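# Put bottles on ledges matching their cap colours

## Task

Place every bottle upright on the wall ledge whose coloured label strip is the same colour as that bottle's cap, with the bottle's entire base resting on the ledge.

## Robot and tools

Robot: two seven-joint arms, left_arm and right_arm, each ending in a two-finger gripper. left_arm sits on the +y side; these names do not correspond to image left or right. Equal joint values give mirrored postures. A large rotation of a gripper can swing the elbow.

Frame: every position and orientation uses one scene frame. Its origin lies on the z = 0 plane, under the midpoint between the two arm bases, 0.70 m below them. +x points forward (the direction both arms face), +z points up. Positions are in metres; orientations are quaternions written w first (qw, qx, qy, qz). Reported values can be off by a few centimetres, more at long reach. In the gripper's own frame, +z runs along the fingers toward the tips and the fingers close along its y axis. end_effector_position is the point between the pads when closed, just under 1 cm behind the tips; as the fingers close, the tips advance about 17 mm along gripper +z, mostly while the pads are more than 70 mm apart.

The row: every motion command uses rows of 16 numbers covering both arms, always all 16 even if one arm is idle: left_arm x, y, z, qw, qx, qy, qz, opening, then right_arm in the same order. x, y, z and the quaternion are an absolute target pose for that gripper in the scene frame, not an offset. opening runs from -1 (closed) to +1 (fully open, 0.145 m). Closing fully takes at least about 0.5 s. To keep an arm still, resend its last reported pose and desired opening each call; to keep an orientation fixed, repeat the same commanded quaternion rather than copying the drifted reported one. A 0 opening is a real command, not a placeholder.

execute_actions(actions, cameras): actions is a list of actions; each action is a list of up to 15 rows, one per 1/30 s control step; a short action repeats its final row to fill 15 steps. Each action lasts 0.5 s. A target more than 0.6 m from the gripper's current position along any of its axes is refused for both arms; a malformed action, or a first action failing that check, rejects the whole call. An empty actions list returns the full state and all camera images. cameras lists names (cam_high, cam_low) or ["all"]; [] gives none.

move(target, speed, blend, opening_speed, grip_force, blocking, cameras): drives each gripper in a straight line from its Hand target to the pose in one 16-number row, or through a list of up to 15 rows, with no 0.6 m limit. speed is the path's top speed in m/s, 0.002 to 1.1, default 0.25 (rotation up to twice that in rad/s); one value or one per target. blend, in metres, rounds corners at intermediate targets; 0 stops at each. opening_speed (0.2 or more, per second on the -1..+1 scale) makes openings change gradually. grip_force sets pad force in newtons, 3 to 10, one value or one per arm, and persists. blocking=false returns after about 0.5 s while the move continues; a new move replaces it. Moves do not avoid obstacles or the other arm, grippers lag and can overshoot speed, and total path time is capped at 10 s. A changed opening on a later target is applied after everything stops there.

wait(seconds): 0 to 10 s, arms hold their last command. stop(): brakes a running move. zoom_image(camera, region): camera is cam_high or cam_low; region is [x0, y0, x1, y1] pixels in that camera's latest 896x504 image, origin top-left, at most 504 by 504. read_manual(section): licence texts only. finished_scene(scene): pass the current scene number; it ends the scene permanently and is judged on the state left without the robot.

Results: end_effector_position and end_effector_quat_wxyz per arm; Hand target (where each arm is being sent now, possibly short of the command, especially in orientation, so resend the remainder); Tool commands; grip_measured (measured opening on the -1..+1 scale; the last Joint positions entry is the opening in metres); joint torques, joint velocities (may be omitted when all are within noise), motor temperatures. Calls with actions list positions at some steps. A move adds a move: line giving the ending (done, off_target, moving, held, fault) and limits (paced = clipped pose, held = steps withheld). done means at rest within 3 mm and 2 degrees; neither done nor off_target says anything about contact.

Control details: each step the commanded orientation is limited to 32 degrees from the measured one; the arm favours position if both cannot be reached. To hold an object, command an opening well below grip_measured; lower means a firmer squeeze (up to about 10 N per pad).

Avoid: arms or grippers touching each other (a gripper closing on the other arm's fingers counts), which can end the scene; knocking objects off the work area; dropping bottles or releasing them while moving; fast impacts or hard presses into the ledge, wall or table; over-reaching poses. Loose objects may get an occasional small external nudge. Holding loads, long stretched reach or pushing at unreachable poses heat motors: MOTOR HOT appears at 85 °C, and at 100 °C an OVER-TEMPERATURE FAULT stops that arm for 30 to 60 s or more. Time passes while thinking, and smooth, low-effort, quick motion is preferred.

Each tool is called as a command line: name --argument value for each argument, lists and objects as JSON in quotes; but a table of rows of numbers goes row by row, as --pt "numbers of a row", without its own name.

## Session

execute_actions --actions '[]'

zoom_image --camera "cam_low" --region '[320, 120, 640, 400]'

zoom_image --camera "cam_high" --region '[430, 200, 700, 420]'

Scene clock: 0.00 s.
left_arm: end_effector_position=(+0.2239, +0.1828, +0.6144) grip_measured=+1.00 end_effector_quat_wxyz=(-0.319, +0.395, -0.515, +0.691) | right_arm: end_effector_position=(+0.4009, -0.1655, +0.3728) grip_measured=+1.00 end_effector_quat_wxyz=(+0.260, +0.265, +0.837, +0.401)
Joint positions: left_arm=[-1.106 0.942 0.535 2.339 -0.48 -0.199 -0.367 0.145] | right_arm=[0.583 0.619 -0.841 0.925 -1.182 -0.496 -0.047 0.145]
Joint velocities: within noise
Joint torques (N m): no reading
Motor temperatures (°C): left_arm=[20 21 22 20 21 23 21] | right_arm=[20 22 22 19 20 19 21]
Hand target: left_arm +0.2239, +0.1828, +0.6144; -0.319, +0.395, -0.515, +0.691 | right_arm +0.4009, -0.1655, +0.3728; +0.260, +0.265, +0.837, +0.401
Tool commands: left_gripper/opening=+1.0 right_gripper/opening=+1.0

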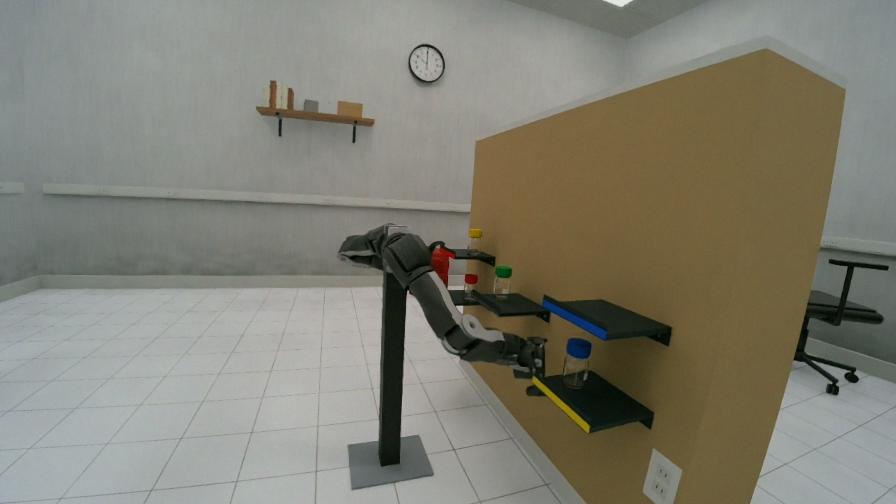

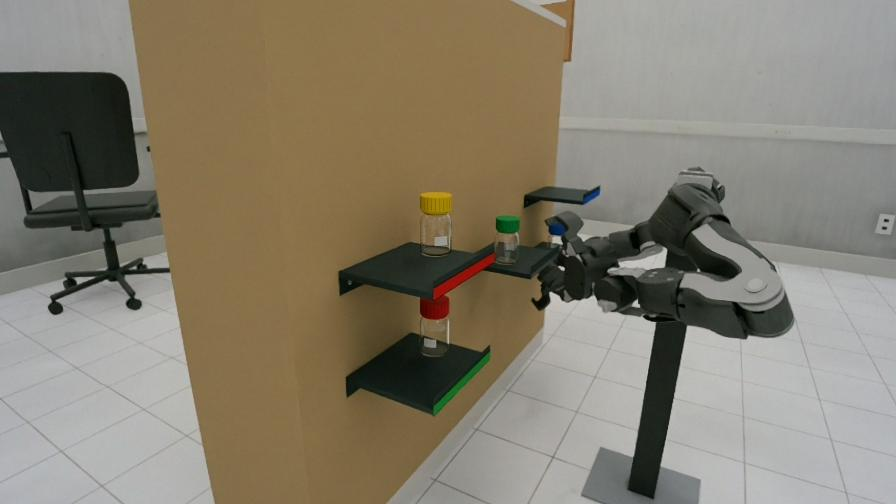

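Scaled by 1.575 from the camera's 896x504 image, which has a finer 1280x720 frame.

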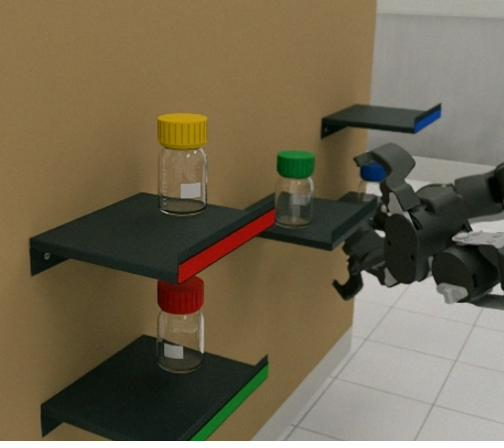

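Scaled by 1.867 from the camera's 896x504 image, which has a finer 1280x720 frame.

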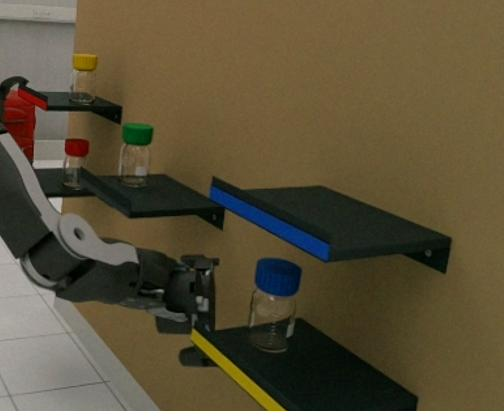

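move --pt "0.2 0.25 0.6 0 0.7933 0 0.6087 0.4 0.28 -0.2 0.42 0 0.7933 0 0.6087 0.4" --pt "0.112 0.42 0.64 -0.5792 0.4056 0.4056 0.5792 0.4 0.112 -0.42 0.64 0.5792 0.4056 -0.4056 0.5792 0.4" --pt "0.265 0.345 0.53 0 0.7933 0 0.6087 0.4 0.265 -0.35 0.53 0 0.7933 0 0.6087 0.4" --blend '[0.03,0.03,0]' --speed 0.25 --cameras '["all"]'

zoom_image --camera "cam_high" --region '[420, 200, 690, 440]'

zoom_image --camera "cam_low" --region '[380, 180, 620, 400]'

Scene clock: 79.90 s.
left_arm: end_effector_position=(+0.2125, +0.3700, +0.5698) grip_measured=+0.40 end_effector_quat_wxyz=(-0.222, +0.710, +0.155, +0.651) | right_arm: end_effector_position=(+0.2126, -0.3734, +0.5687) grip_measured=+0.40 end_effector_quat_wxyz=(+0.221, +0.710, -0.155, +0.650)
Joint positions: left_arm=[-0.623 0.278 0.721 2.232 0.501 0.326 -0.158 0.105] | right_arm=[-0.581 0.242 0.75 2.218 0.461 0.352 -0.093 0.105]
Joint torques (N m): left_arm=[-0.25 3.63 1.35 3.41 0.11 -0.6 0.14] | right_arm=[-0.2 3.71 2.24 3.14 0.11 -0.39 0.03]
Hand target: left_arm +0.2126, +0.3707, +0.5677; -0.220, +0.712, +0.154, +0.648 | right_arm +0.2125, -0.3740, +0.5678; +0.220, +0.712, -0.154, +0.648
Off the commanded pose: left_arm 0.070 m, 33 deg | right_arm 0.069 m, 33 deg.
move: off_target (left_arm, right_arm; path cut at 10 s); path passed 2 of 3 targets

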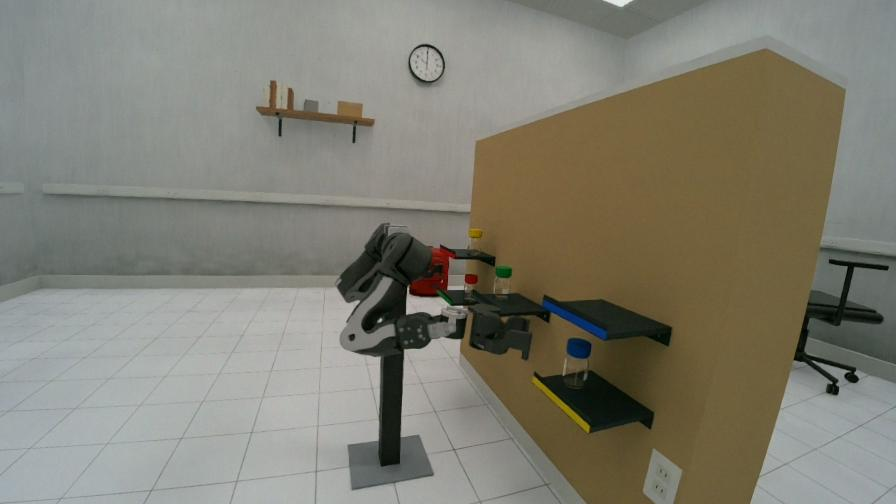

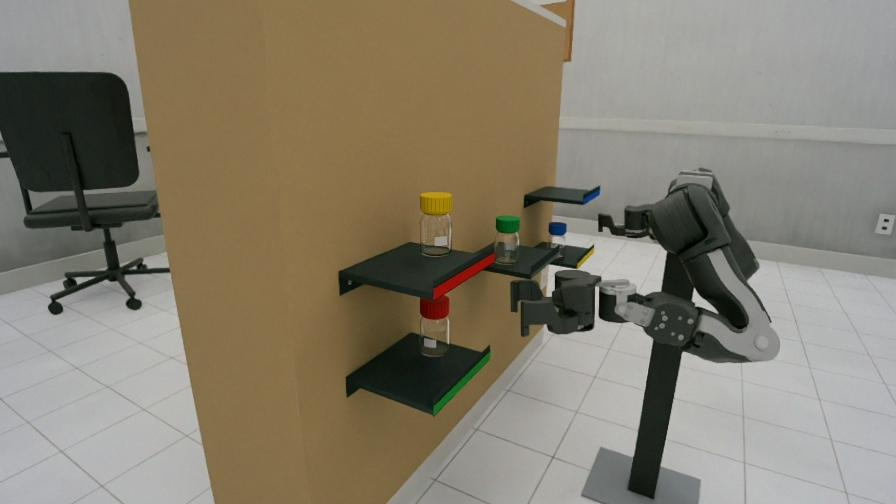

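Scaled by 1.867 from the camera's 896x504 image, which has a finer 1280x720 frame.

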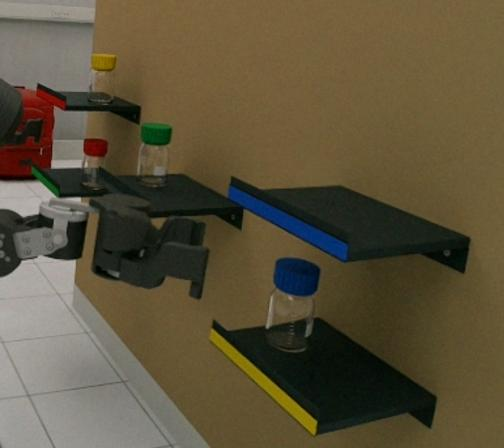

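Scaled by 2.100 from the camera's 896x504 image, which has a finer 1280x720 frame.

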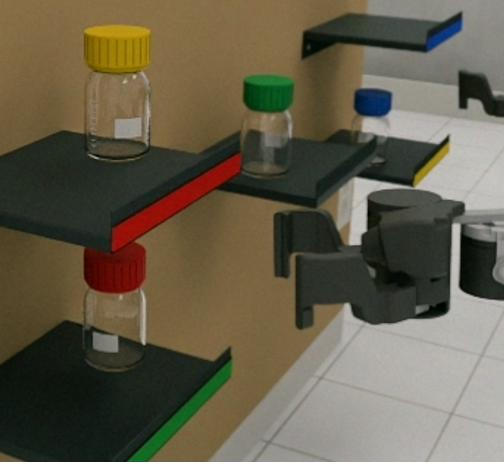

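move --pt "0.265 0.345 0.51 0 0.7933 0 0.6087 0.4 0.265 -0.358 0.51 0 0.7933 0 0.6087 0.4" --pt "0.33 0.346 0.497 0 0.7933 0 0.6087 0.4 0.325 -0.36 0.497 0 0.7933 0 0.6087 0.4" --blend '[0.02,0]' --speed 0.2 --cameras '["all"]'

zoom_image --camera "cam_high" --region '[420, 240, 640, 440]'

zoom_image --camera "cam_low" --region '[380, 200, 620, 400]'

Scene clock: 98.80 s.
left_arm: end_effector_position=(+0.3308, +0.3448, +0.5003) grip_measured=+0.40 end_effector_quat_wxyz=(+0.002, +0.790, -0.002, +0.613) | right_arm: end_effector_position=(+0.3253, -0.3593, +0.4987) grip_measured=+0.40 end_effector_quat_wxyz=(-0.002, +0.792, +0.001, +0.611)
Joint positions: left_arm=[-0.23 0.719 0.334 1.613 0.691 0.27 0.235 0.105] | right_arm=[-0.227 0.697 0.404 1.569 0.646 0.282 0.325 0.105]
Joint torques (N m): left_arm=[3.26 5.84 1.81 3.19 0.2 -0.51 0.01] | right_arm=[2.47 6 2.74 2.91 0.25 -0.38 -0.11]
Hand target: left_arm +0.3300, +0.3460, +0.4971; +0.000, +0.793, +0.000, +0.609 | right_arm +0.3250, -0.3601, +0.4971; +0.000, +0.793, +0.000, +0.609
Off the commanded pose: left_arm 0.004 m, 1 deg | right_arm 0.002 m, 0 deg.
move: off_target (left_arm)

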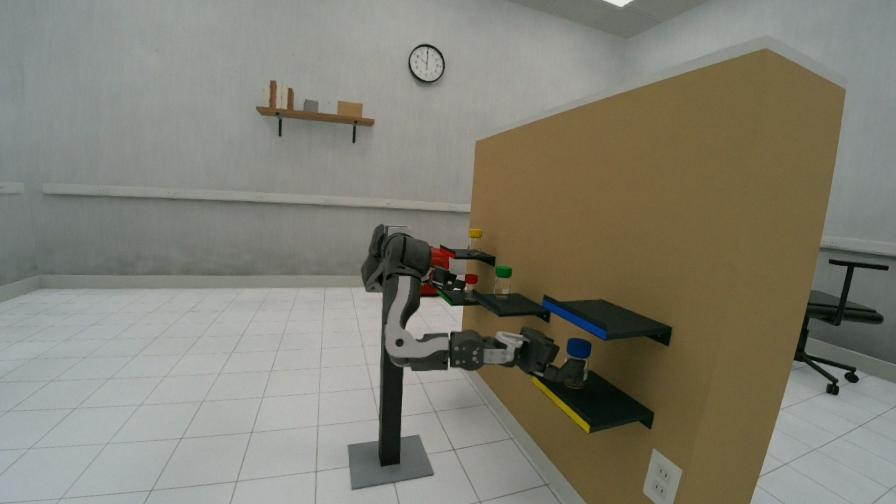

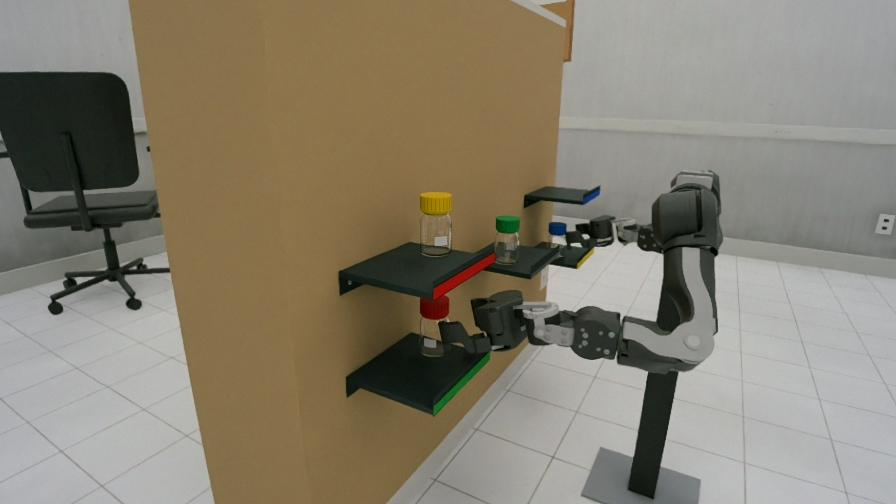

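Scaled by 2.291 from the camera's 896x504 image, which has a finer 1280x720 frame.

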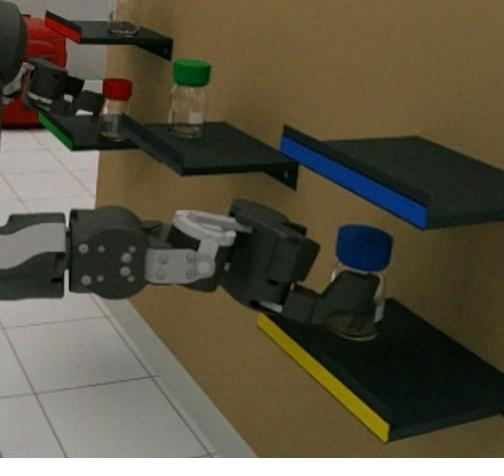

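Scaled by 2.100 from the camera's 896x504 image, which has a finer 1280x720 frame.

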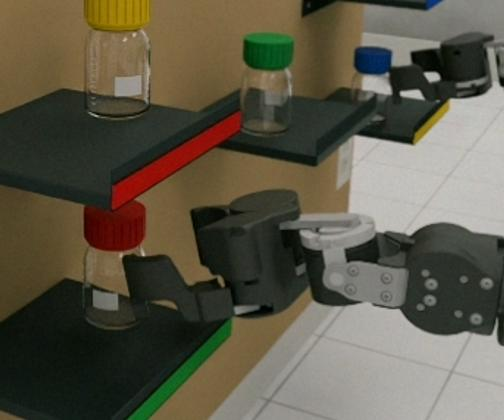

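move --pt "0.39 0.346 0.472 0 0.766 0 0.6428 0.4 0.379 -0.36 0.476 0 0.766 0 0.6428 0.4" --pt "0.39 0.346 0.472 0 0.766 0 0.6428 -0.8 0.379 -0.36 0.476 0 0.766 0 0.6428 -0.8" --speed 0.12 --opening_speed 0.8 --cameras '["all"]'

zoom_image --camera "cam_high" --region '[420, 240, 640, 440]'

zoom_image --camera "cam_low" --region '[380, 200, 620, 400]'

Scene clock: 141.77 s.
left_arm: end_effector_position=(+0.3910, +0.3468, +0.4759) grip_measured=-0.26 end_effector_quat_wxyz=(-0.001, +0.763, +0.001, +0.646) | right_arm: end_effector_position=(+0.3793, -0.3606, +0.4777) grip_measured=-0.26 end_effector_quat_wxyz=(+0.000, +0.765, -0.001, +0.644)
Joint positions: left_arm=[0.133 0.658 0.081 1.221 0.594 0.06 0.27 0.056] | right_arm=[0.093 0.649 0.186 1.228 0.556 0.085 0.348 0.056]
Joint torques (N m): left_arm=[5.29 5.66 1.14 3.47 0.25 -0.64 0.19] | right_arm=[3.6 5.89 1.96 3.3 0.27 -0.49 0.08]
Hand target: left_arm +0.3900, +0.3461, +0.4721; +0.000, +0.766, +0.000, +0.643 | right_arm +0.3790, -0.3600, +0.4760; +0.000, +0.766, +0.000, +0.643
Off the commanded pose: left_arm 0.004 m, 1 deg | right_arm 0.002 m, 0 deg.
move: off_target (left_arm); target 2's new opening was sent with left_arm's hand 0.004 m and 1 deg from that target

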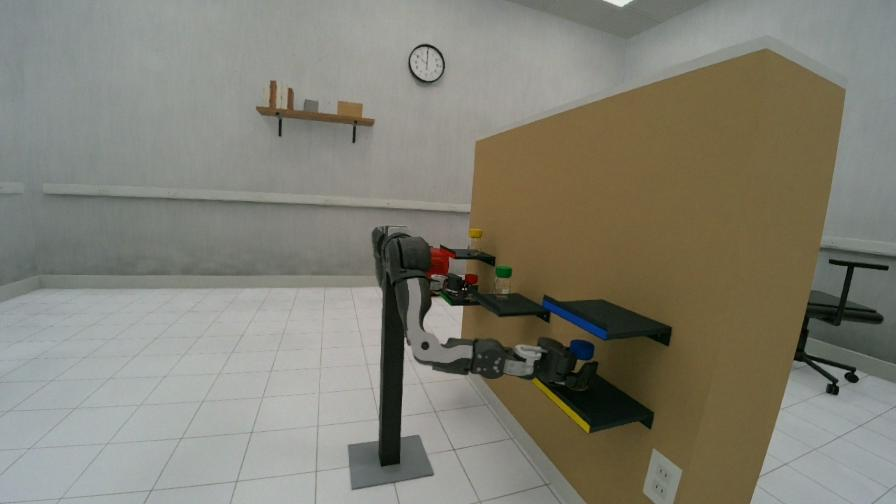

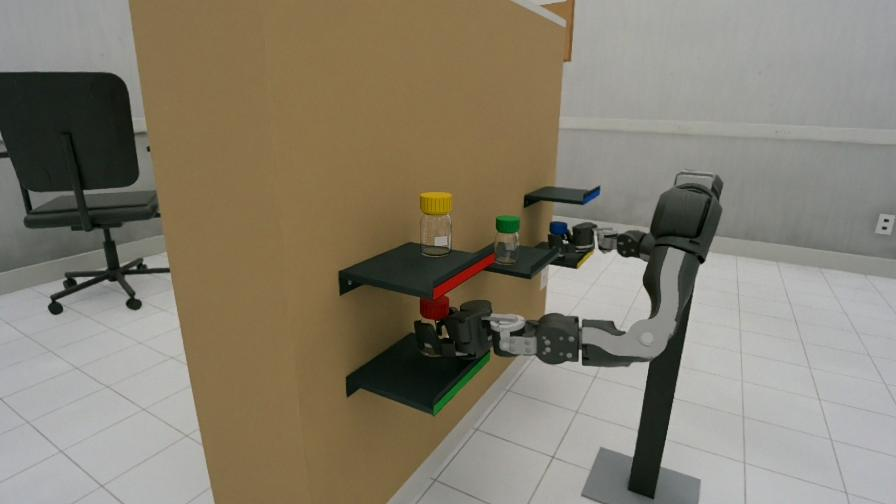

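Scaled by 2.291 from the camera's 896x504 image, which has a finer 1280x720 frame.

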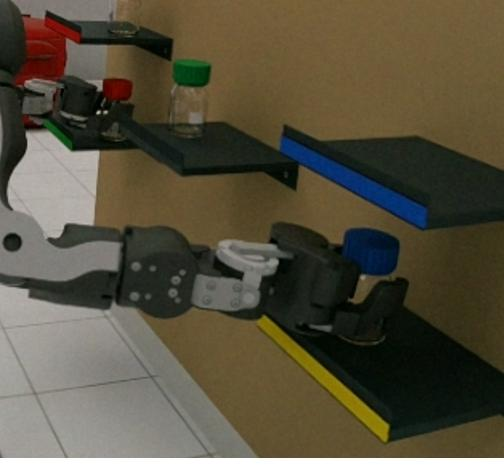

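Scaled by 2.100 from the camera's 896x504 image, which has a finer 1280x720 frame.

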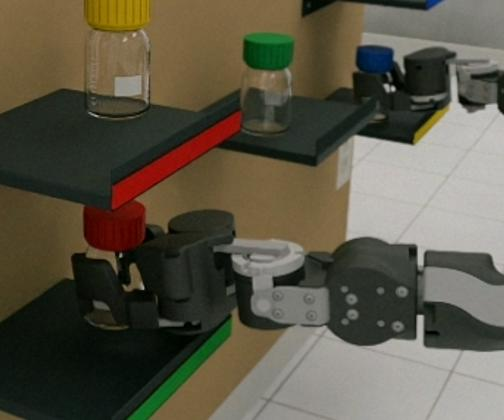

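move --pt "0.388 0.347 0.512 0 0.766 0 0.6428 -0.8 0.377 -0.36 0.514 0 0.766 0 0.6428 -0.8" --pt "0.255 0.36 0.515 0 0.766 0 0.6428 -0.8 0.25 -0.365 0.515 0 0.766 0 0.6428 -0.8" --pt "0.25 0.40 0.6 -0.1116 0.7544 0.133 0.633 -0.8 0.245 -0.385 0.6 0.1116 0.7544 -0.133 0.633 -0.8" --pt "0.25 0.42 0.725 -0.1116 0.7544 0.133 0.633 -0.8 0.25 -0.39 0.725 0.1116 0.7544 -0.133 0.633 -0.8" --speed '[0.1,0.15,0.15,0.15]' --blend '[0.005,0.02,0.02,0]' --cameras '["all"]'

zoom_image --camera "cam_high" --region '[420, 200, 640, 400]'

zoom_image --camera "cam_low" --region '[380, 130, 660, 330]'

Scene clock: 163.50 s.
left_arm: end_effector_position=(+0.2508, +0.4186, +0.7251) grip_measured=-0.26 end_effector_quat_wxyz=(-0.110, +0.755, +0.130, +0.634) | right_arm: end_effector_position=(+0.2503, -0.3905, +0.7235) grip_measured=-0.26 end_effector_quat_wxyz=(+0.116, +0.747, -0.123, +0.643)
Joint positions: left_arm=[-0.846 1.088 1.452 1.975 1.522 0.781 -0.288 0.056] | right_arm=[-0.751 1.055 1.367 2.118 1.559 0.785 -0.428 0.056]
Joint torques (N m): left_arm=[1.46 4.87 2.91 0.69 0.04 -0.59 -0.05] | right_arm=[1.12 5.26 4.27 0.68 -0.03 -0.37 0.07]
Hand target: left_arm +0.2500, +0.4200, +0.7250; -0.112, +0.754, +0.133, +0.633 | right_arm +0.2501, -0.3901, +0.7247; +0.116, +0.746, -0.122, +0.645
Off the commanded pose: left_arm 0.002 m, 0 deg | right_arm 0.002 m, 2 deg.
joint sent to its limit (right arm) — joint 5 (forearm roll), upper limit; joint 6 (wrist pitch), upper limit. The joint targets still meet the commanded pose.
move: done

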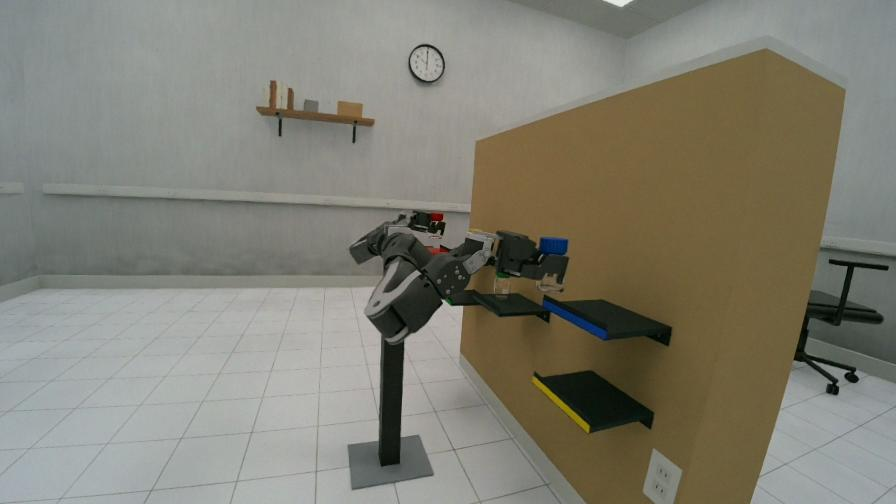

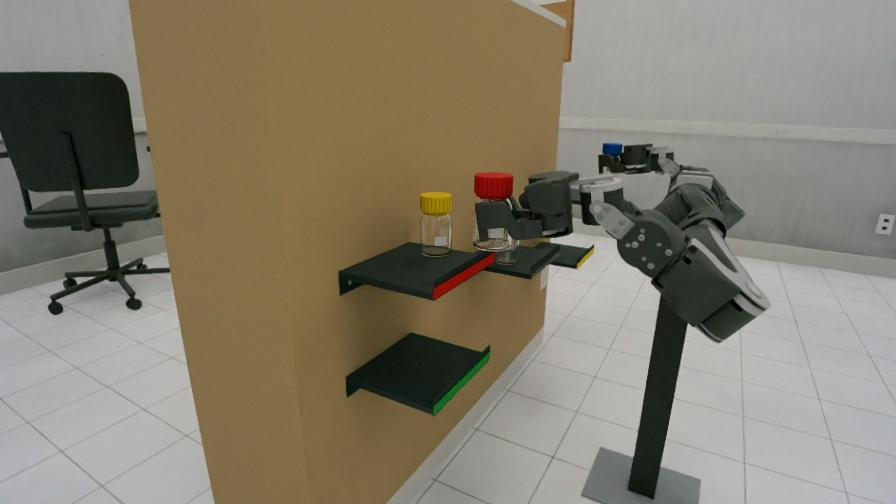

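Scaled by 2.291 from the camera's 896x504 image, which has a finer 1280x720 frame.

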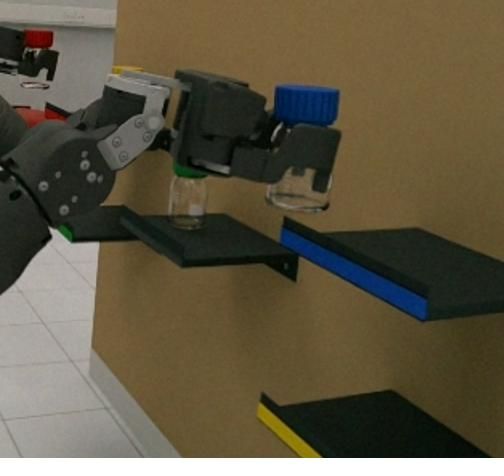

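Scaled by 1.800 from the camera's 896x504 image, which has a finer 1280x720 frame.

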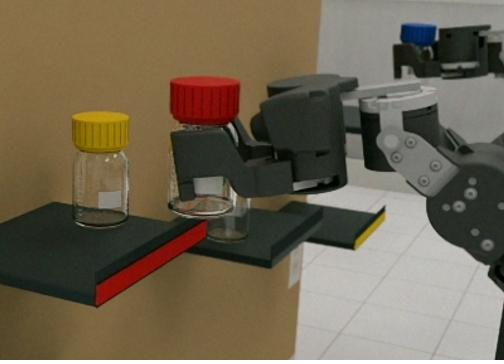

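move --pt "0.32 0.44 0.722 -0.1116 0.7544 0.133 0.633 -0.8 0.32 -0.405 0.722 0.1116 0.7544 -0.133 0.633 -0.8" --pt "0.388 0.447 0.712 -0.1116 0.7544 0.133 0.633 -0.8 0.385 -0.41 0.712 0.1116 0.7544 -0.133 0.633 -0.8" --pt "0.388 0.447 0.682 -0.1116 0.7544 0.133 0.633 -0.8 0.385 -0.41 0.682 0.1116 0.7544 -0.133 0.633 -0.8" --speed '[0.12,0.1,0.04]' --blend '[0.01,0.005,0]' --cameras '["all"]'

zoom_image --camera "cam_high" --region '[500, 210, 700, 370]'

zoom_image --camera "cam_low" --region '[360, 150, 520, 310]'

Scene clock: 182.57 s.
left_arm: end_effector_position=(+0.3881, +0.4471, +0.6826) grip_measured=-0.26 end_effector_quat_wxyz=(-0.122, +0.757, +0.117, +0.631) | right_arm: end_effector_position=(+0.3850, -0.4097, +0.6758) grip_measured=-0.26 end_effector_quat_wxyz=(+0.112, +0.761, -0.133, +0.625)
Joint positions: left_arm=[-1.407 1.673 1.455 1.374 1.584 0.228 -0.247 0.056] | right_arm=[0.504 1.301 -0.217 1.564 1.403 0.473 -0.434 0.056]
Joint torques (N m): left_arm=[5.24 1.23 3.22 0.61 0.08 -0.95 0.18] | right_arm=[4.92 7.58 5.94 1.77 -0.17 -0.73 0.17]
Hand target: left_arm +0.3880, +0.4470, +0.6821; -0.120, +0.756, +0.117, +0.633 | right_arm +0.3849, -0.4100, +0.6820; +0.112, +0.754, -0.133, +0.633
Off the commanded pose: left_arm 0.001 m, 2 deg | right_arm 0.006 m, 1 deg.
joint sent to its limit (left arm) — joint 1 (shoulder pitch), lower limit; joint 5 (forearm roll), upper limit. The joint targets still meet the commanded pose.
move: off_target (right_arm)

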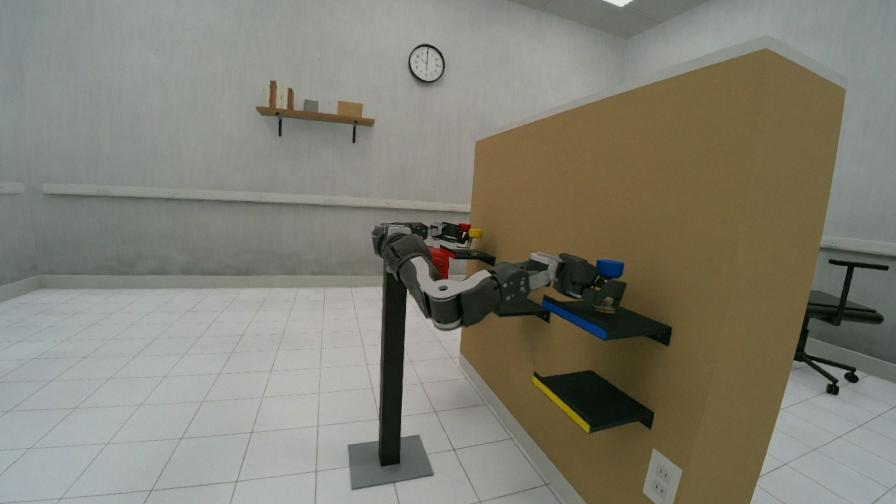

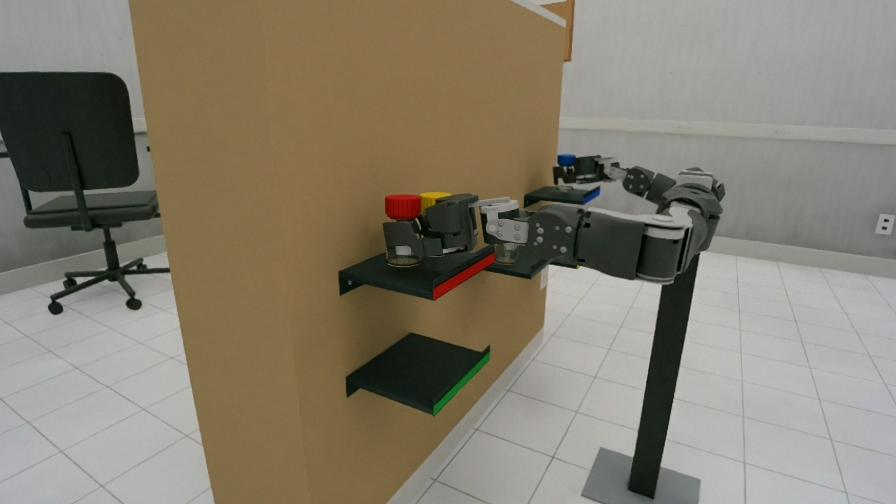

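Scaled by 2.520 from the camera's 896x504 image, which has a finer 1280x720 frame.

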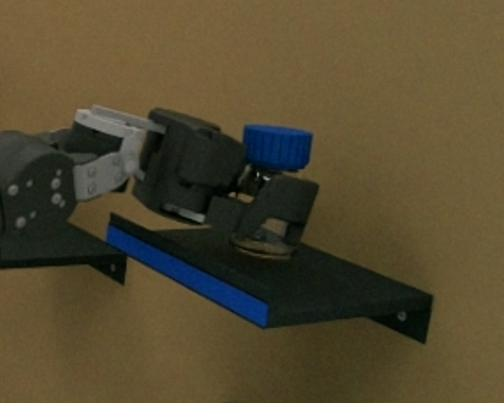

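Scaled by 3.150 from the camera's 896x504 image, which has a finer 1280x720 frame.

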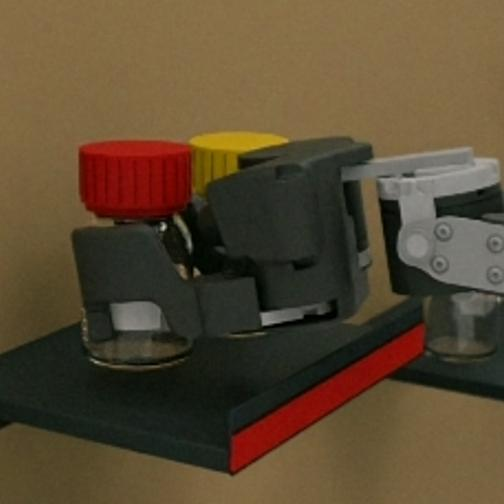

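move --pt "0.388 0.447 0.672 -0.1116 0.7544 0.133 0.633 -0.8 0.385 -0.41 0.672 0.1116 0.7544 -0.133 0.633 -0.8" --speed 0.02

move --pt "0.388 0.447 0.664 -0.1116 0.7544 0.133 0.633 -0.8 0.385 -0.41 0.664 0.1116 0.7544 -0.133 0.633 -0.8" --speed 0.02

Scene clock: 191.03 s.
left_arm: end_effector_position=(+0.3882, +0.4474, +0.6732) grip_measured=-0.26 end_effector_quat_wxyz=(-0.125, +0.757, +0.114, +0.631) | right_arm: end_effector_position=(+0.3850, -0.4100, +0.6670) grip_measured=-0.26 end_effector_quat_wxyz=(+0.112, +0.760, -0.134, +0.626)
Joint positions: left_arm=[-1.407 1.672 1.409 1.375 1.584 0.183 -0.245 0.056] | right_arm=[0.461 1.305 -0.217 1.565 1.403 0.427 -0.431 0.056]
Joint torques (N m): left_arm=[5.24 1.15 2.97 0.47 0.08 -0.96 0.19] | right_arm=[4.31 7.77 5.91 1.83 -0.17 -0.72 0.18]
Hand target: left_arm +0.3879, +0.4471, +0.6722; -0.123, +0.756, +0.114, +0.633 | right_arm +0.3850, -0.4100, +0.6719; +0.112, +0.754, -0.133, +0.633
Off the commanded pose: left_arm 0.001 m, 3 deg | right_arm 0.005 m, 1 deg.
joint sent to its limit (left arm) — joint 1 (shoulder pitch), lower limit; joint 5 (forearm roll), upper limit. The joint targets are off in orientation, not in position.
move: off_target (left_arm, right_arm)

Scene clock: 192.40 s.
left_arm: end_effector_position=(+0.3887, +0.4474, +0.6698) grip_measured=-0.26 end_effector_quat_wxyz=(-0.127, +0.750, +0.112, +0.640) | right_arm: end_effector_position=(+0.3850, -0.4107, +0.6662) grip_measured=-0.26 end_effector_quat_wxyz=(+0.112, +0.752, -0.135, +0.635)
Joint positions: left_arm=[-1.407 1.672 1.376 1.376 1.584 0.129 -0.245 0.056] | right_arm=[0.436 1.312 -0.217 1.567 1.403 0.378 -0.428 0.056]
Joint torques (N m): left_arm=[5.24 1.31 2.02 0.53 0.07 -0.43 0.15] | right_arm=[3.49 7.29 4 1.29 -0.11 -0.41 0.15]
Hand target: left_arm +0.3880, +0.4469, +0.6642; -0.126, +0.756, +0.111, +0.633 | right_arm +0.3850, -0.4099, +0.6640; +0.112, +0.754, -0.133, +0.633
Off the commanded pose: left_arm 0.006 m, 3 deg | right_arm 0.002 m, 0 deg.
joint sent to its limit (left arm) — joint 1 (shoulder pitch), lower limit; joint 5 (forearm roll), upper limit. The joint targets are off in orientation, not in position.
move: off_target (left_arm)

move --pt "0.388 0.447 0.67 -0.126 0.756 0.111 0.633 -0.8 0.385 -0.41 0.666 0.1116 0.7544 -0.133 0.633 -0.8" --pt "0.388 0.447 0.671 -0.126 0.756 0.111 0.633 0.0 0.385 -0.41 0.667 0.1116 0.7544 -0.133 0.633 0.1" --pt "0.33 0.43 0.685 -0.1116 0.7544 0.133 0.633 0.0 0.325 -0.39 0.685 0.1116 0.7544 -0.133 0.633 0.1" --pt "0.27 0.40 0.70 -0.1116 0.7544 0.133 0.633 0.0 0.26 -0.35 0.69 0.1116 0.7544 -0.133 0.633 0.1" --speed '[0.03,0.05,0.1,0.15]' --opening_speed 0.8 --blend '[0,0,0.01,0]' --cameras '["all"]'

zoom_image --camera "cam_high" --region '[450, 210, 700, 370]'

zoom_image --camera "cam_low" --region '[360, 150, 560, 310]'

Scene clock: 216.83 s.
left_arm: end_effector_position=(+0.2700, +0.4000, +0.7021) grip_measured=+0.00 end_effector_quat_wxyz=(-0.112, +0.752, +0.132, +0.636) | right_arm: end_effector_position=(+0.2606, -0.3493, +0.6904) grip_measured=+0.10 end_effector_quat_wxyz=(+0.110, +0.754, -0.132, +0.635)
Joint positions: left_arm=[-1.042 1.126 1.405 2.042 1.584 0.534 -0.414 0.076] | right_arm=[-0.495 0.978 1.014 2.29 1.546 0.782 -0.673 0.083]
Joint torques (N m): left_arm=[2.02 3.89 2.03 0.7 0.02 -0.5 -0.01] | right_arm=[1.12 5.29 3.43 1.05 -0.07 -0.23 -0.14]
Hand target: left_arm +0.2700, +0.4000, +0.7000; -0.112, +0.754, +0.133, +0.633 | right_arm +0.2600, -0.3500, +0.6900; +0.112, +0.754, -0.133, +0.633
Off the commanded pose: left_arm 0.002 m, 0 deg | right_arm 0.001 m, 0 deg.
joint sent to its limit (left arm) — joint 5 (forearm roll), upper limit. The joint targets still meet the commanded pose.
joint sent to its limit (right arm) — joint 6 (wrist pitch), upper limit. The joint targets still meet the commanded pose.
move: done

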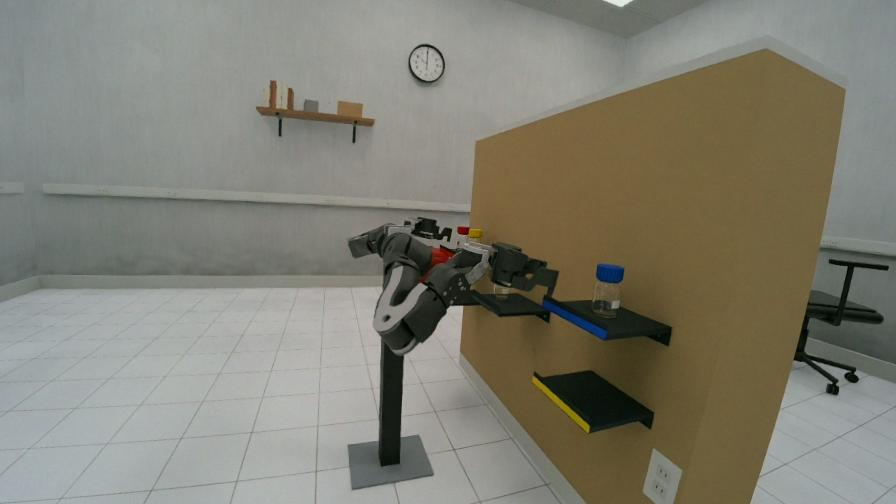

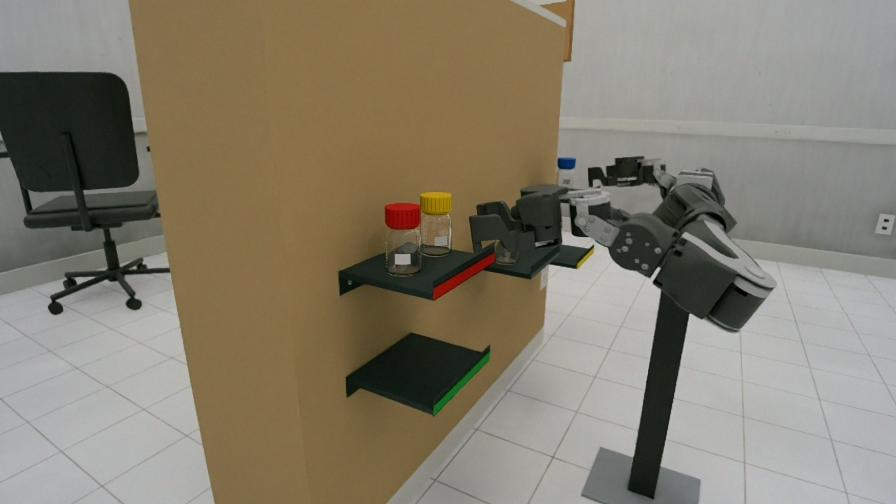

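Scaled by 2.016 from the camera's 896x504 image, which has a finer 1280x720 frame.

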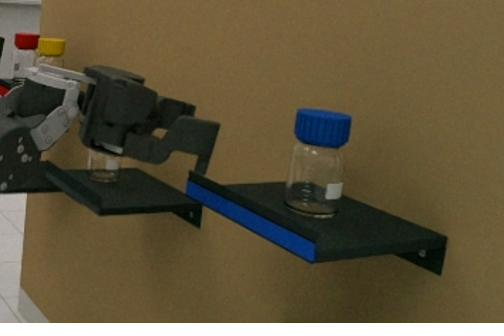

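Scaled by 2.520 from the camera's 896x504 image, which has a finer 1280x720 frame.

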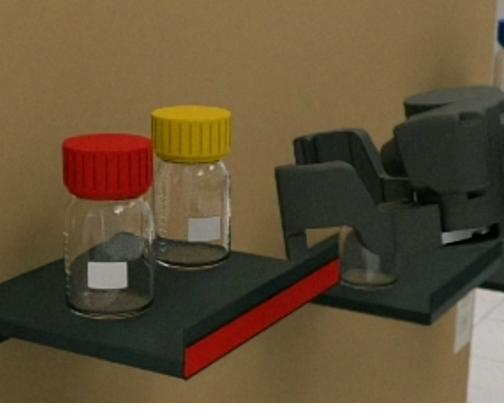

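move --pt "0.112 0.42 0.64 -0.5792 0.4056 0.4056 0.5792 0.0 0.16 -0.39 0.63 0.1575 0.7663 -0.2053 0.588 0.1" --pt "0.28 0.25 0.55 0 0.7933 0 0.6087 0.0 0.255 -0.3 0.53 0 0.7933 0 0.6087 0.1" --pt "0.31 0.14 0.61 0.1575 0.7663 -0.2053 0.588 0.0 0.255 -0.3 0.53 0 0.7933 0 0.6087 0.1" --pt "0.326 0.067 0.6 0.1575 0.7663 -0.2053 0.588 0.4 0.255 -0.3 0.53 0 0.7933 0 0.6087 0.4" --speed '[0.35,0.35,0.25,0.12]' --blend '[0.03,0.03,0.02,0]' --cameras '["all"]'

zoom_image --camera "cam_high" --region '[430, 230, 570, 350]'

zoom_image --camera "cam_low" --region '[440, 170, 600, 310]'

Scene clock: 238.17 s.
left_arm: end_effector_position=(+0.3211, +0.0735, +0.6031) grip_measured=+0.40 end_effector_quat_wxyz=(+0.237, +0.750, -0.274, +0.554) | right_arm: end_effector_position=(+0.2548, -0.3012, +0.5311) grip_measured=+0.40 end_effector_quat_wxyz=(+0.002, +0.793, -0.002, +0.609)
Joint positions: left_arm=[-1.407 2.011 1.113 2.113 1.584 -0.041 -0.216 0.105] | right_arm=[-0.777 0.694 0.571 2.111 0.861 0.247 0.021 0.105]
Joint torques (N m): left_arm=[5.71 0.73 3.37 0.43 0.09 -0.52 0.26] | right_arm=[0.57 4.13 1.91 2.44 0.1 -0.55 0.16]
Hand target: left_arm +0.3209, +0.0734, +0.6024; +0.238, +0.751, -0.274, +0.552 | right_arm +0.2550, -0.3000, +0.5300; +0.000, +0.793, +0.000, +0.609
Off the commanded pose: left_arm 0.009 m, 13 deg | right_arm 0.002 m, 0 deg.
joint read past its limit (left arm) — joint 2 (shoulder roll), upper limit.
joint sent to its limit (left arm) — joint 1 (shoulder pitch), lower limit; joint 2 (shoulder roll), upper limit; joint 5 (forearm roll), upper limit. The joint targets are off in position and orientation.
move: off_target (left_arm); target 4's new opening was sent with left_arm's hand 0.009 m and 13 deg from that target

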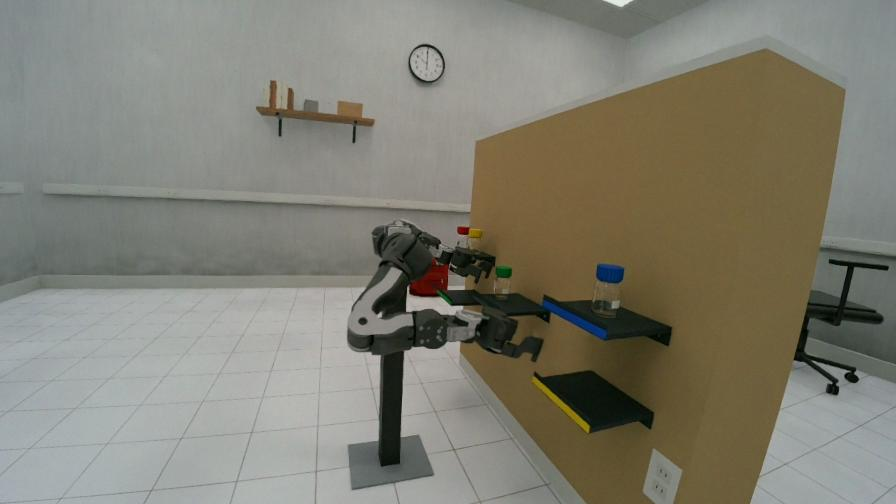

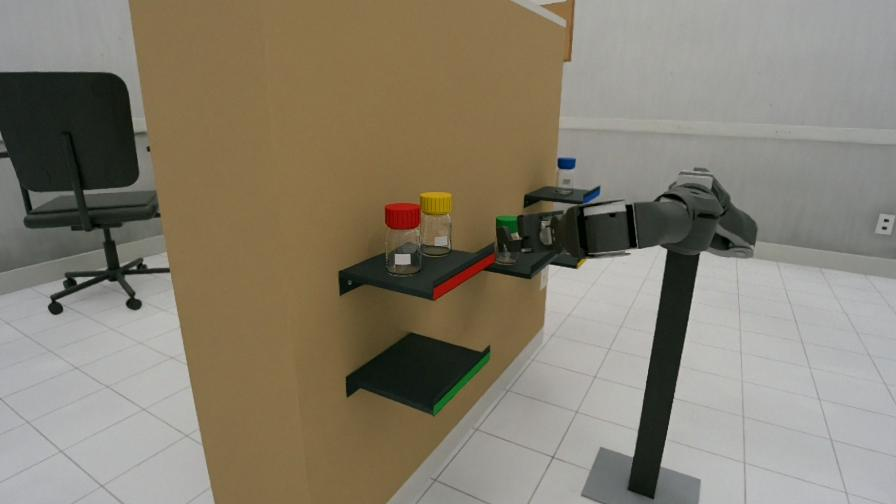

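Scaled by 3.600 from the camera's 896x504 image, which has a finer 1280x720 frame.

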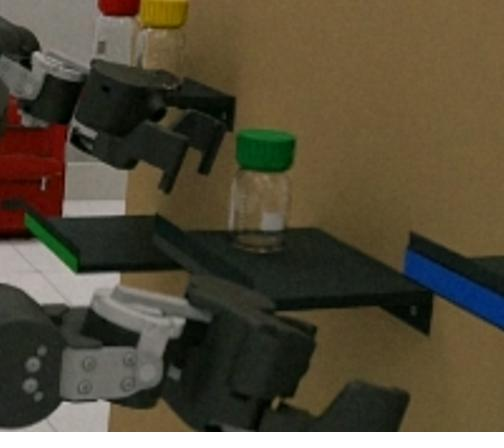

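Scaled by 3.150 from the camera's 896x504 image, which has a finer 1280x720 frame.

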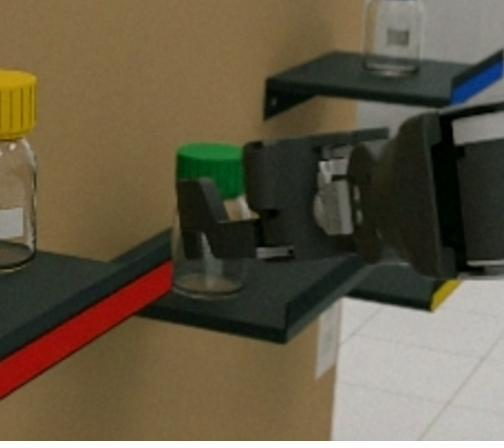

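move --pt "0.28 0.24 0.6 0 0.7933 0 0.6087 0.0 0.255 -0.3 0.53 0 0.7933 0 0.6087 0.4" --pt "0.112 0.42 0.70 -0.5792 0.4056 0.4056 0.5792 0.0 0.255 -0.3 0.53 0 0.7933 0 0.6087 0.4" --speed '[0.25,0.35]' --blend '[0.02,0]'

move --pt "0.28 0.25 0.6 0 0.7933 0 0.6087 0.0 0.255 -0.3 0.53 0 0.7933 0 0.6087 0.4" --pt "0.32 0.14 0.665 0.1575 0.7663 -0.2053 0.588 0.4 0.255 -0.3 0.53 0 0.7933 0 0.6087 0.4" --speed '[0.35,0.25]' --blend '[0.02,0]' --cameras '["cam_low"]'

Scene clock: 261.50 s.
left_arm: end_effector_position=(+0.1130, +0.4192, +0.7000) grip_measured=+0.00 end_effector_quat_wxyz=(+0.576, -0.407, -0.404, -0.582) | right_arm: end_effector_position=(+0.2548, -0.3012, +0.5311) grip_measured=+0.40 end_effector_quat_wxyz=(+0.002, +0.793, -0.002, +0.609)
Joint positions: left_arm=[-0.472 0.679 0.628 2.358 0.552 0.493 -1.513 0.076] | right_arm=[-0.777 0.694 0.571 2.111 0.861 0.247 0.021 0.105]
Joint torques (N m): left_arm=[1.46 4.52 1.81 2.24 -0.37 -0.02 -0.03] | right_arm=[0.44 4.15 1.83 2.56 0.11 -0.54 0.18]
Hand target: left_arm +0.1120, +0.4200, +0.6999; +0.579, -0.406, -0.406, -0.579 | right_arm +0.2550, -0.3000, +0.5300; +0.000, +0.793, +0.000, +0.609
Off the commanded pose: left_arm 0.001 m, 1 deg | right_arm 0.002 m, 0 deg.
move: done

Scene clock: 266.07 s.
left_arm: end_effector_position=(+0.3203, +0.1398, +0.6661) grip_measured=+0.40 end_effector_quat_wxyz=(+0.148, +0.743, -0.226, +0.612) | right_arm: end_effector_position=(+0.2548, -0.3012, +0.5311) grip_measured=+0.40 end_effector_quat_wxyz=(+0.002, +0.793, -0.002, +0.609)
Joint positions: left_arm=[-1.407 1.701 1.416 2.215 1.584 0.209 -0.234 0.105] | right_arm=[-0.777 0.694 0.571 2.111 0.861 0.247 0.021 0.105]
Joint torques (N m): left_arm=[4.18 0.65 2.92 -0.09 0.08 -0.52 0.19] | right_arm=[0.41 4.13 1.84 2.5 0.08 -0.55 0.18]
Hand target: left_arm +0.3200, +0.1401, +0.6647; +0.149, +0.745, -0.226, +0.610 | right_arm +0.2550, -0.3000, +0.5300; +0.000, +0.793, +0.000, +0.609
Off the commanded pose: left_arm 0.001 m, 5 deg | right_arm 0.002 m, 0 deg.
joint sent to its limit (left arm) — joint 1 (shoulder pitch), lower limit; joint 5 (forearm roll), upper limit. The joint targets are off in orientation, not in position.
move: off_target (left_arm); target 2's new opening was sent with left_arm's hand 0.001 m and 5 deg from that target
Images, in order (width x height): cam_low 896x504.

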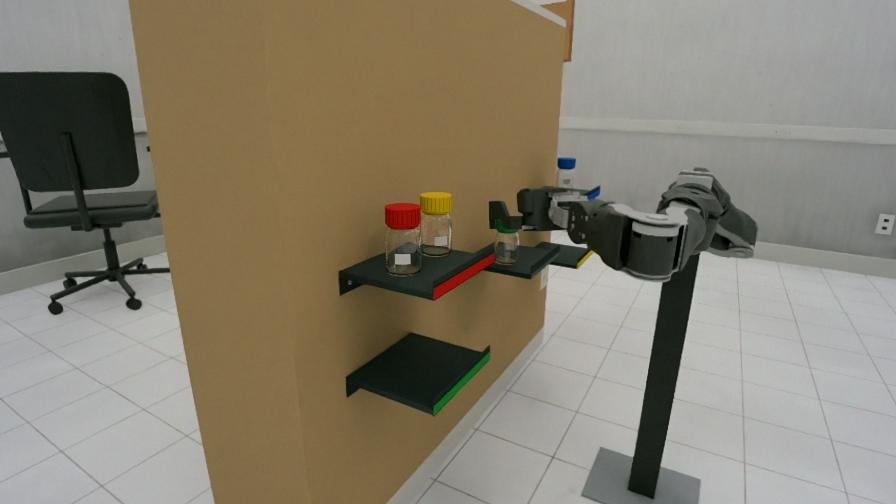

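move --pt "0.27 0.25 0.61 0 0.7933 0 0.6087 0.4 0.255 -0.3 0.53 0 0.7933 0 0.6087 0.4" --pt "0.064 0.40 0.693 -0.7094 0.2868 0.4096 0.4967 0.4 0.255 -0.3 0.53 0 0.7933 0 0.6087 0.4" --speed '[0.25,0.35]' --blend '[0.02,0]'

move --pt "0.27 0.25 0.54 0 0.7933 0 0.6087 0.4 0.255 -0.3 0.53 0 0.7933 0 0.6087 0.4" --pt "0.37 0.2 0.53 0 0.7933 0 0.6087 0.4 0.255 -0.3 0.53 0 0.7933 0 0.6087 0.4" --speed '[0.35,0.25]' --blend '[0.02,0]' --cameras '["cam_low"]'

Scene clock: 293.07 s.
left_arm: end_effector_position=(+0.0646, +0.3995, +0.6938) grip_measured=+0.40 end_effector_quat_wxyz=(+0.708, -0.288, -0.408, -0.499) | right_arm: end_effector_position=(+0.2548, -0.3012, +0.5311) grip_measured=+0.40 end_effector_quat_wxyz=(+0.002, +0.793, -0.002, +0.609)
Joint positions: left_arm=[-0.239 0.207 0.65 2.291 -0.228 0.501 -1.196 0.105] | right_arm=[-0.777 0.694 0.571 2.111 0.861 0.247 0.021 0.105]
Joint torques (N m): left_arm=[1.83 3.2 0.72 3.04 -0.3 -0.33 -0.03] | right_arm=[0.49 4.31 1.92 2.59 0.08 -0.57 0.18]
Hand target: left_arm +0.0640, +0.4000, +0.6931; +0.709, -0.287, -0.410, -0.497 | right_arm +0.2550, -0.3000, +0.5300; +0.000, +0.793, +0.000, +0.609
Off the commanded pose: left_arm 0.001 m, 0 deg | right_arm 0.002 m, 0 deg.
move: done

Scene clock: 296.87 s.
left_arm: end_effector_position=(+0.3705, +0.1989, +0.5337) grip_measured=+0.40 end_effector_quat_wxyz=(+0.004, +0.790, -0.001, +0.613) | right_arm: end_effector_position=(+0.2548, -0.3012, +0.5311) grip_measured=+0.40 end_effector_quat_wxyz=(+0.002, +0.793, -0.002, +0.609)
Joint positions: left_arm=[0.125 0.654 -0.265 1.922 0.804 0.461 -0.464 0.105] | right_arm=[-0.777 0.694 0.571 2.111 0.861 0.247 0.021 0.105]
Joint torques (N m): left_arm=[4.79 2.99 1.42 3.34 -0.11 -0.47 -0.03] | right_arm=[0.46 4.23 1.92 2.54 0.08 -0.53 0.19]
Hand target: left_arm +0.3700, +0.2000, +0.5300; +0.000, +0.793, +0.000, +0.609 | right_arm +0.2550, -0.3000, +0.5300; +0.000, +0.793, +0.000, +0.609
Off the commanded pose: left_arm 0.004 m, 1 deg | right_arm 0.002 m, 0 deg.
move: off_target (left_arm)
Images, in order (width x height): cam_low 896x504.

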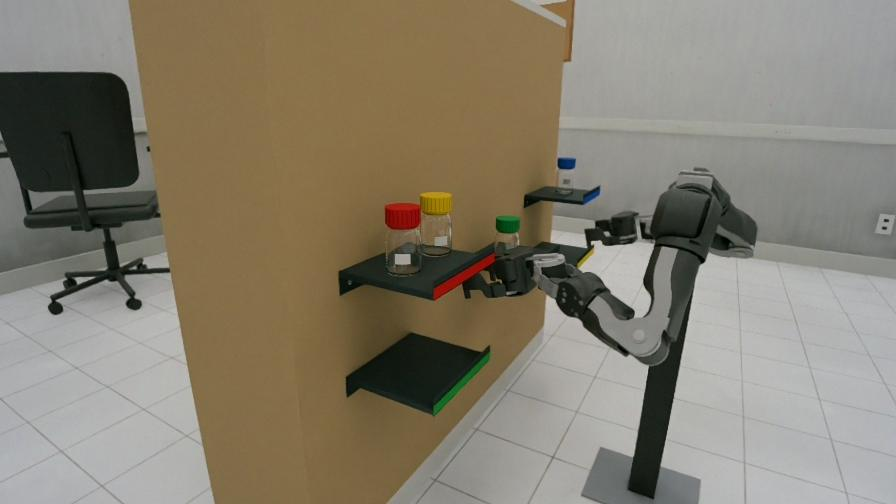

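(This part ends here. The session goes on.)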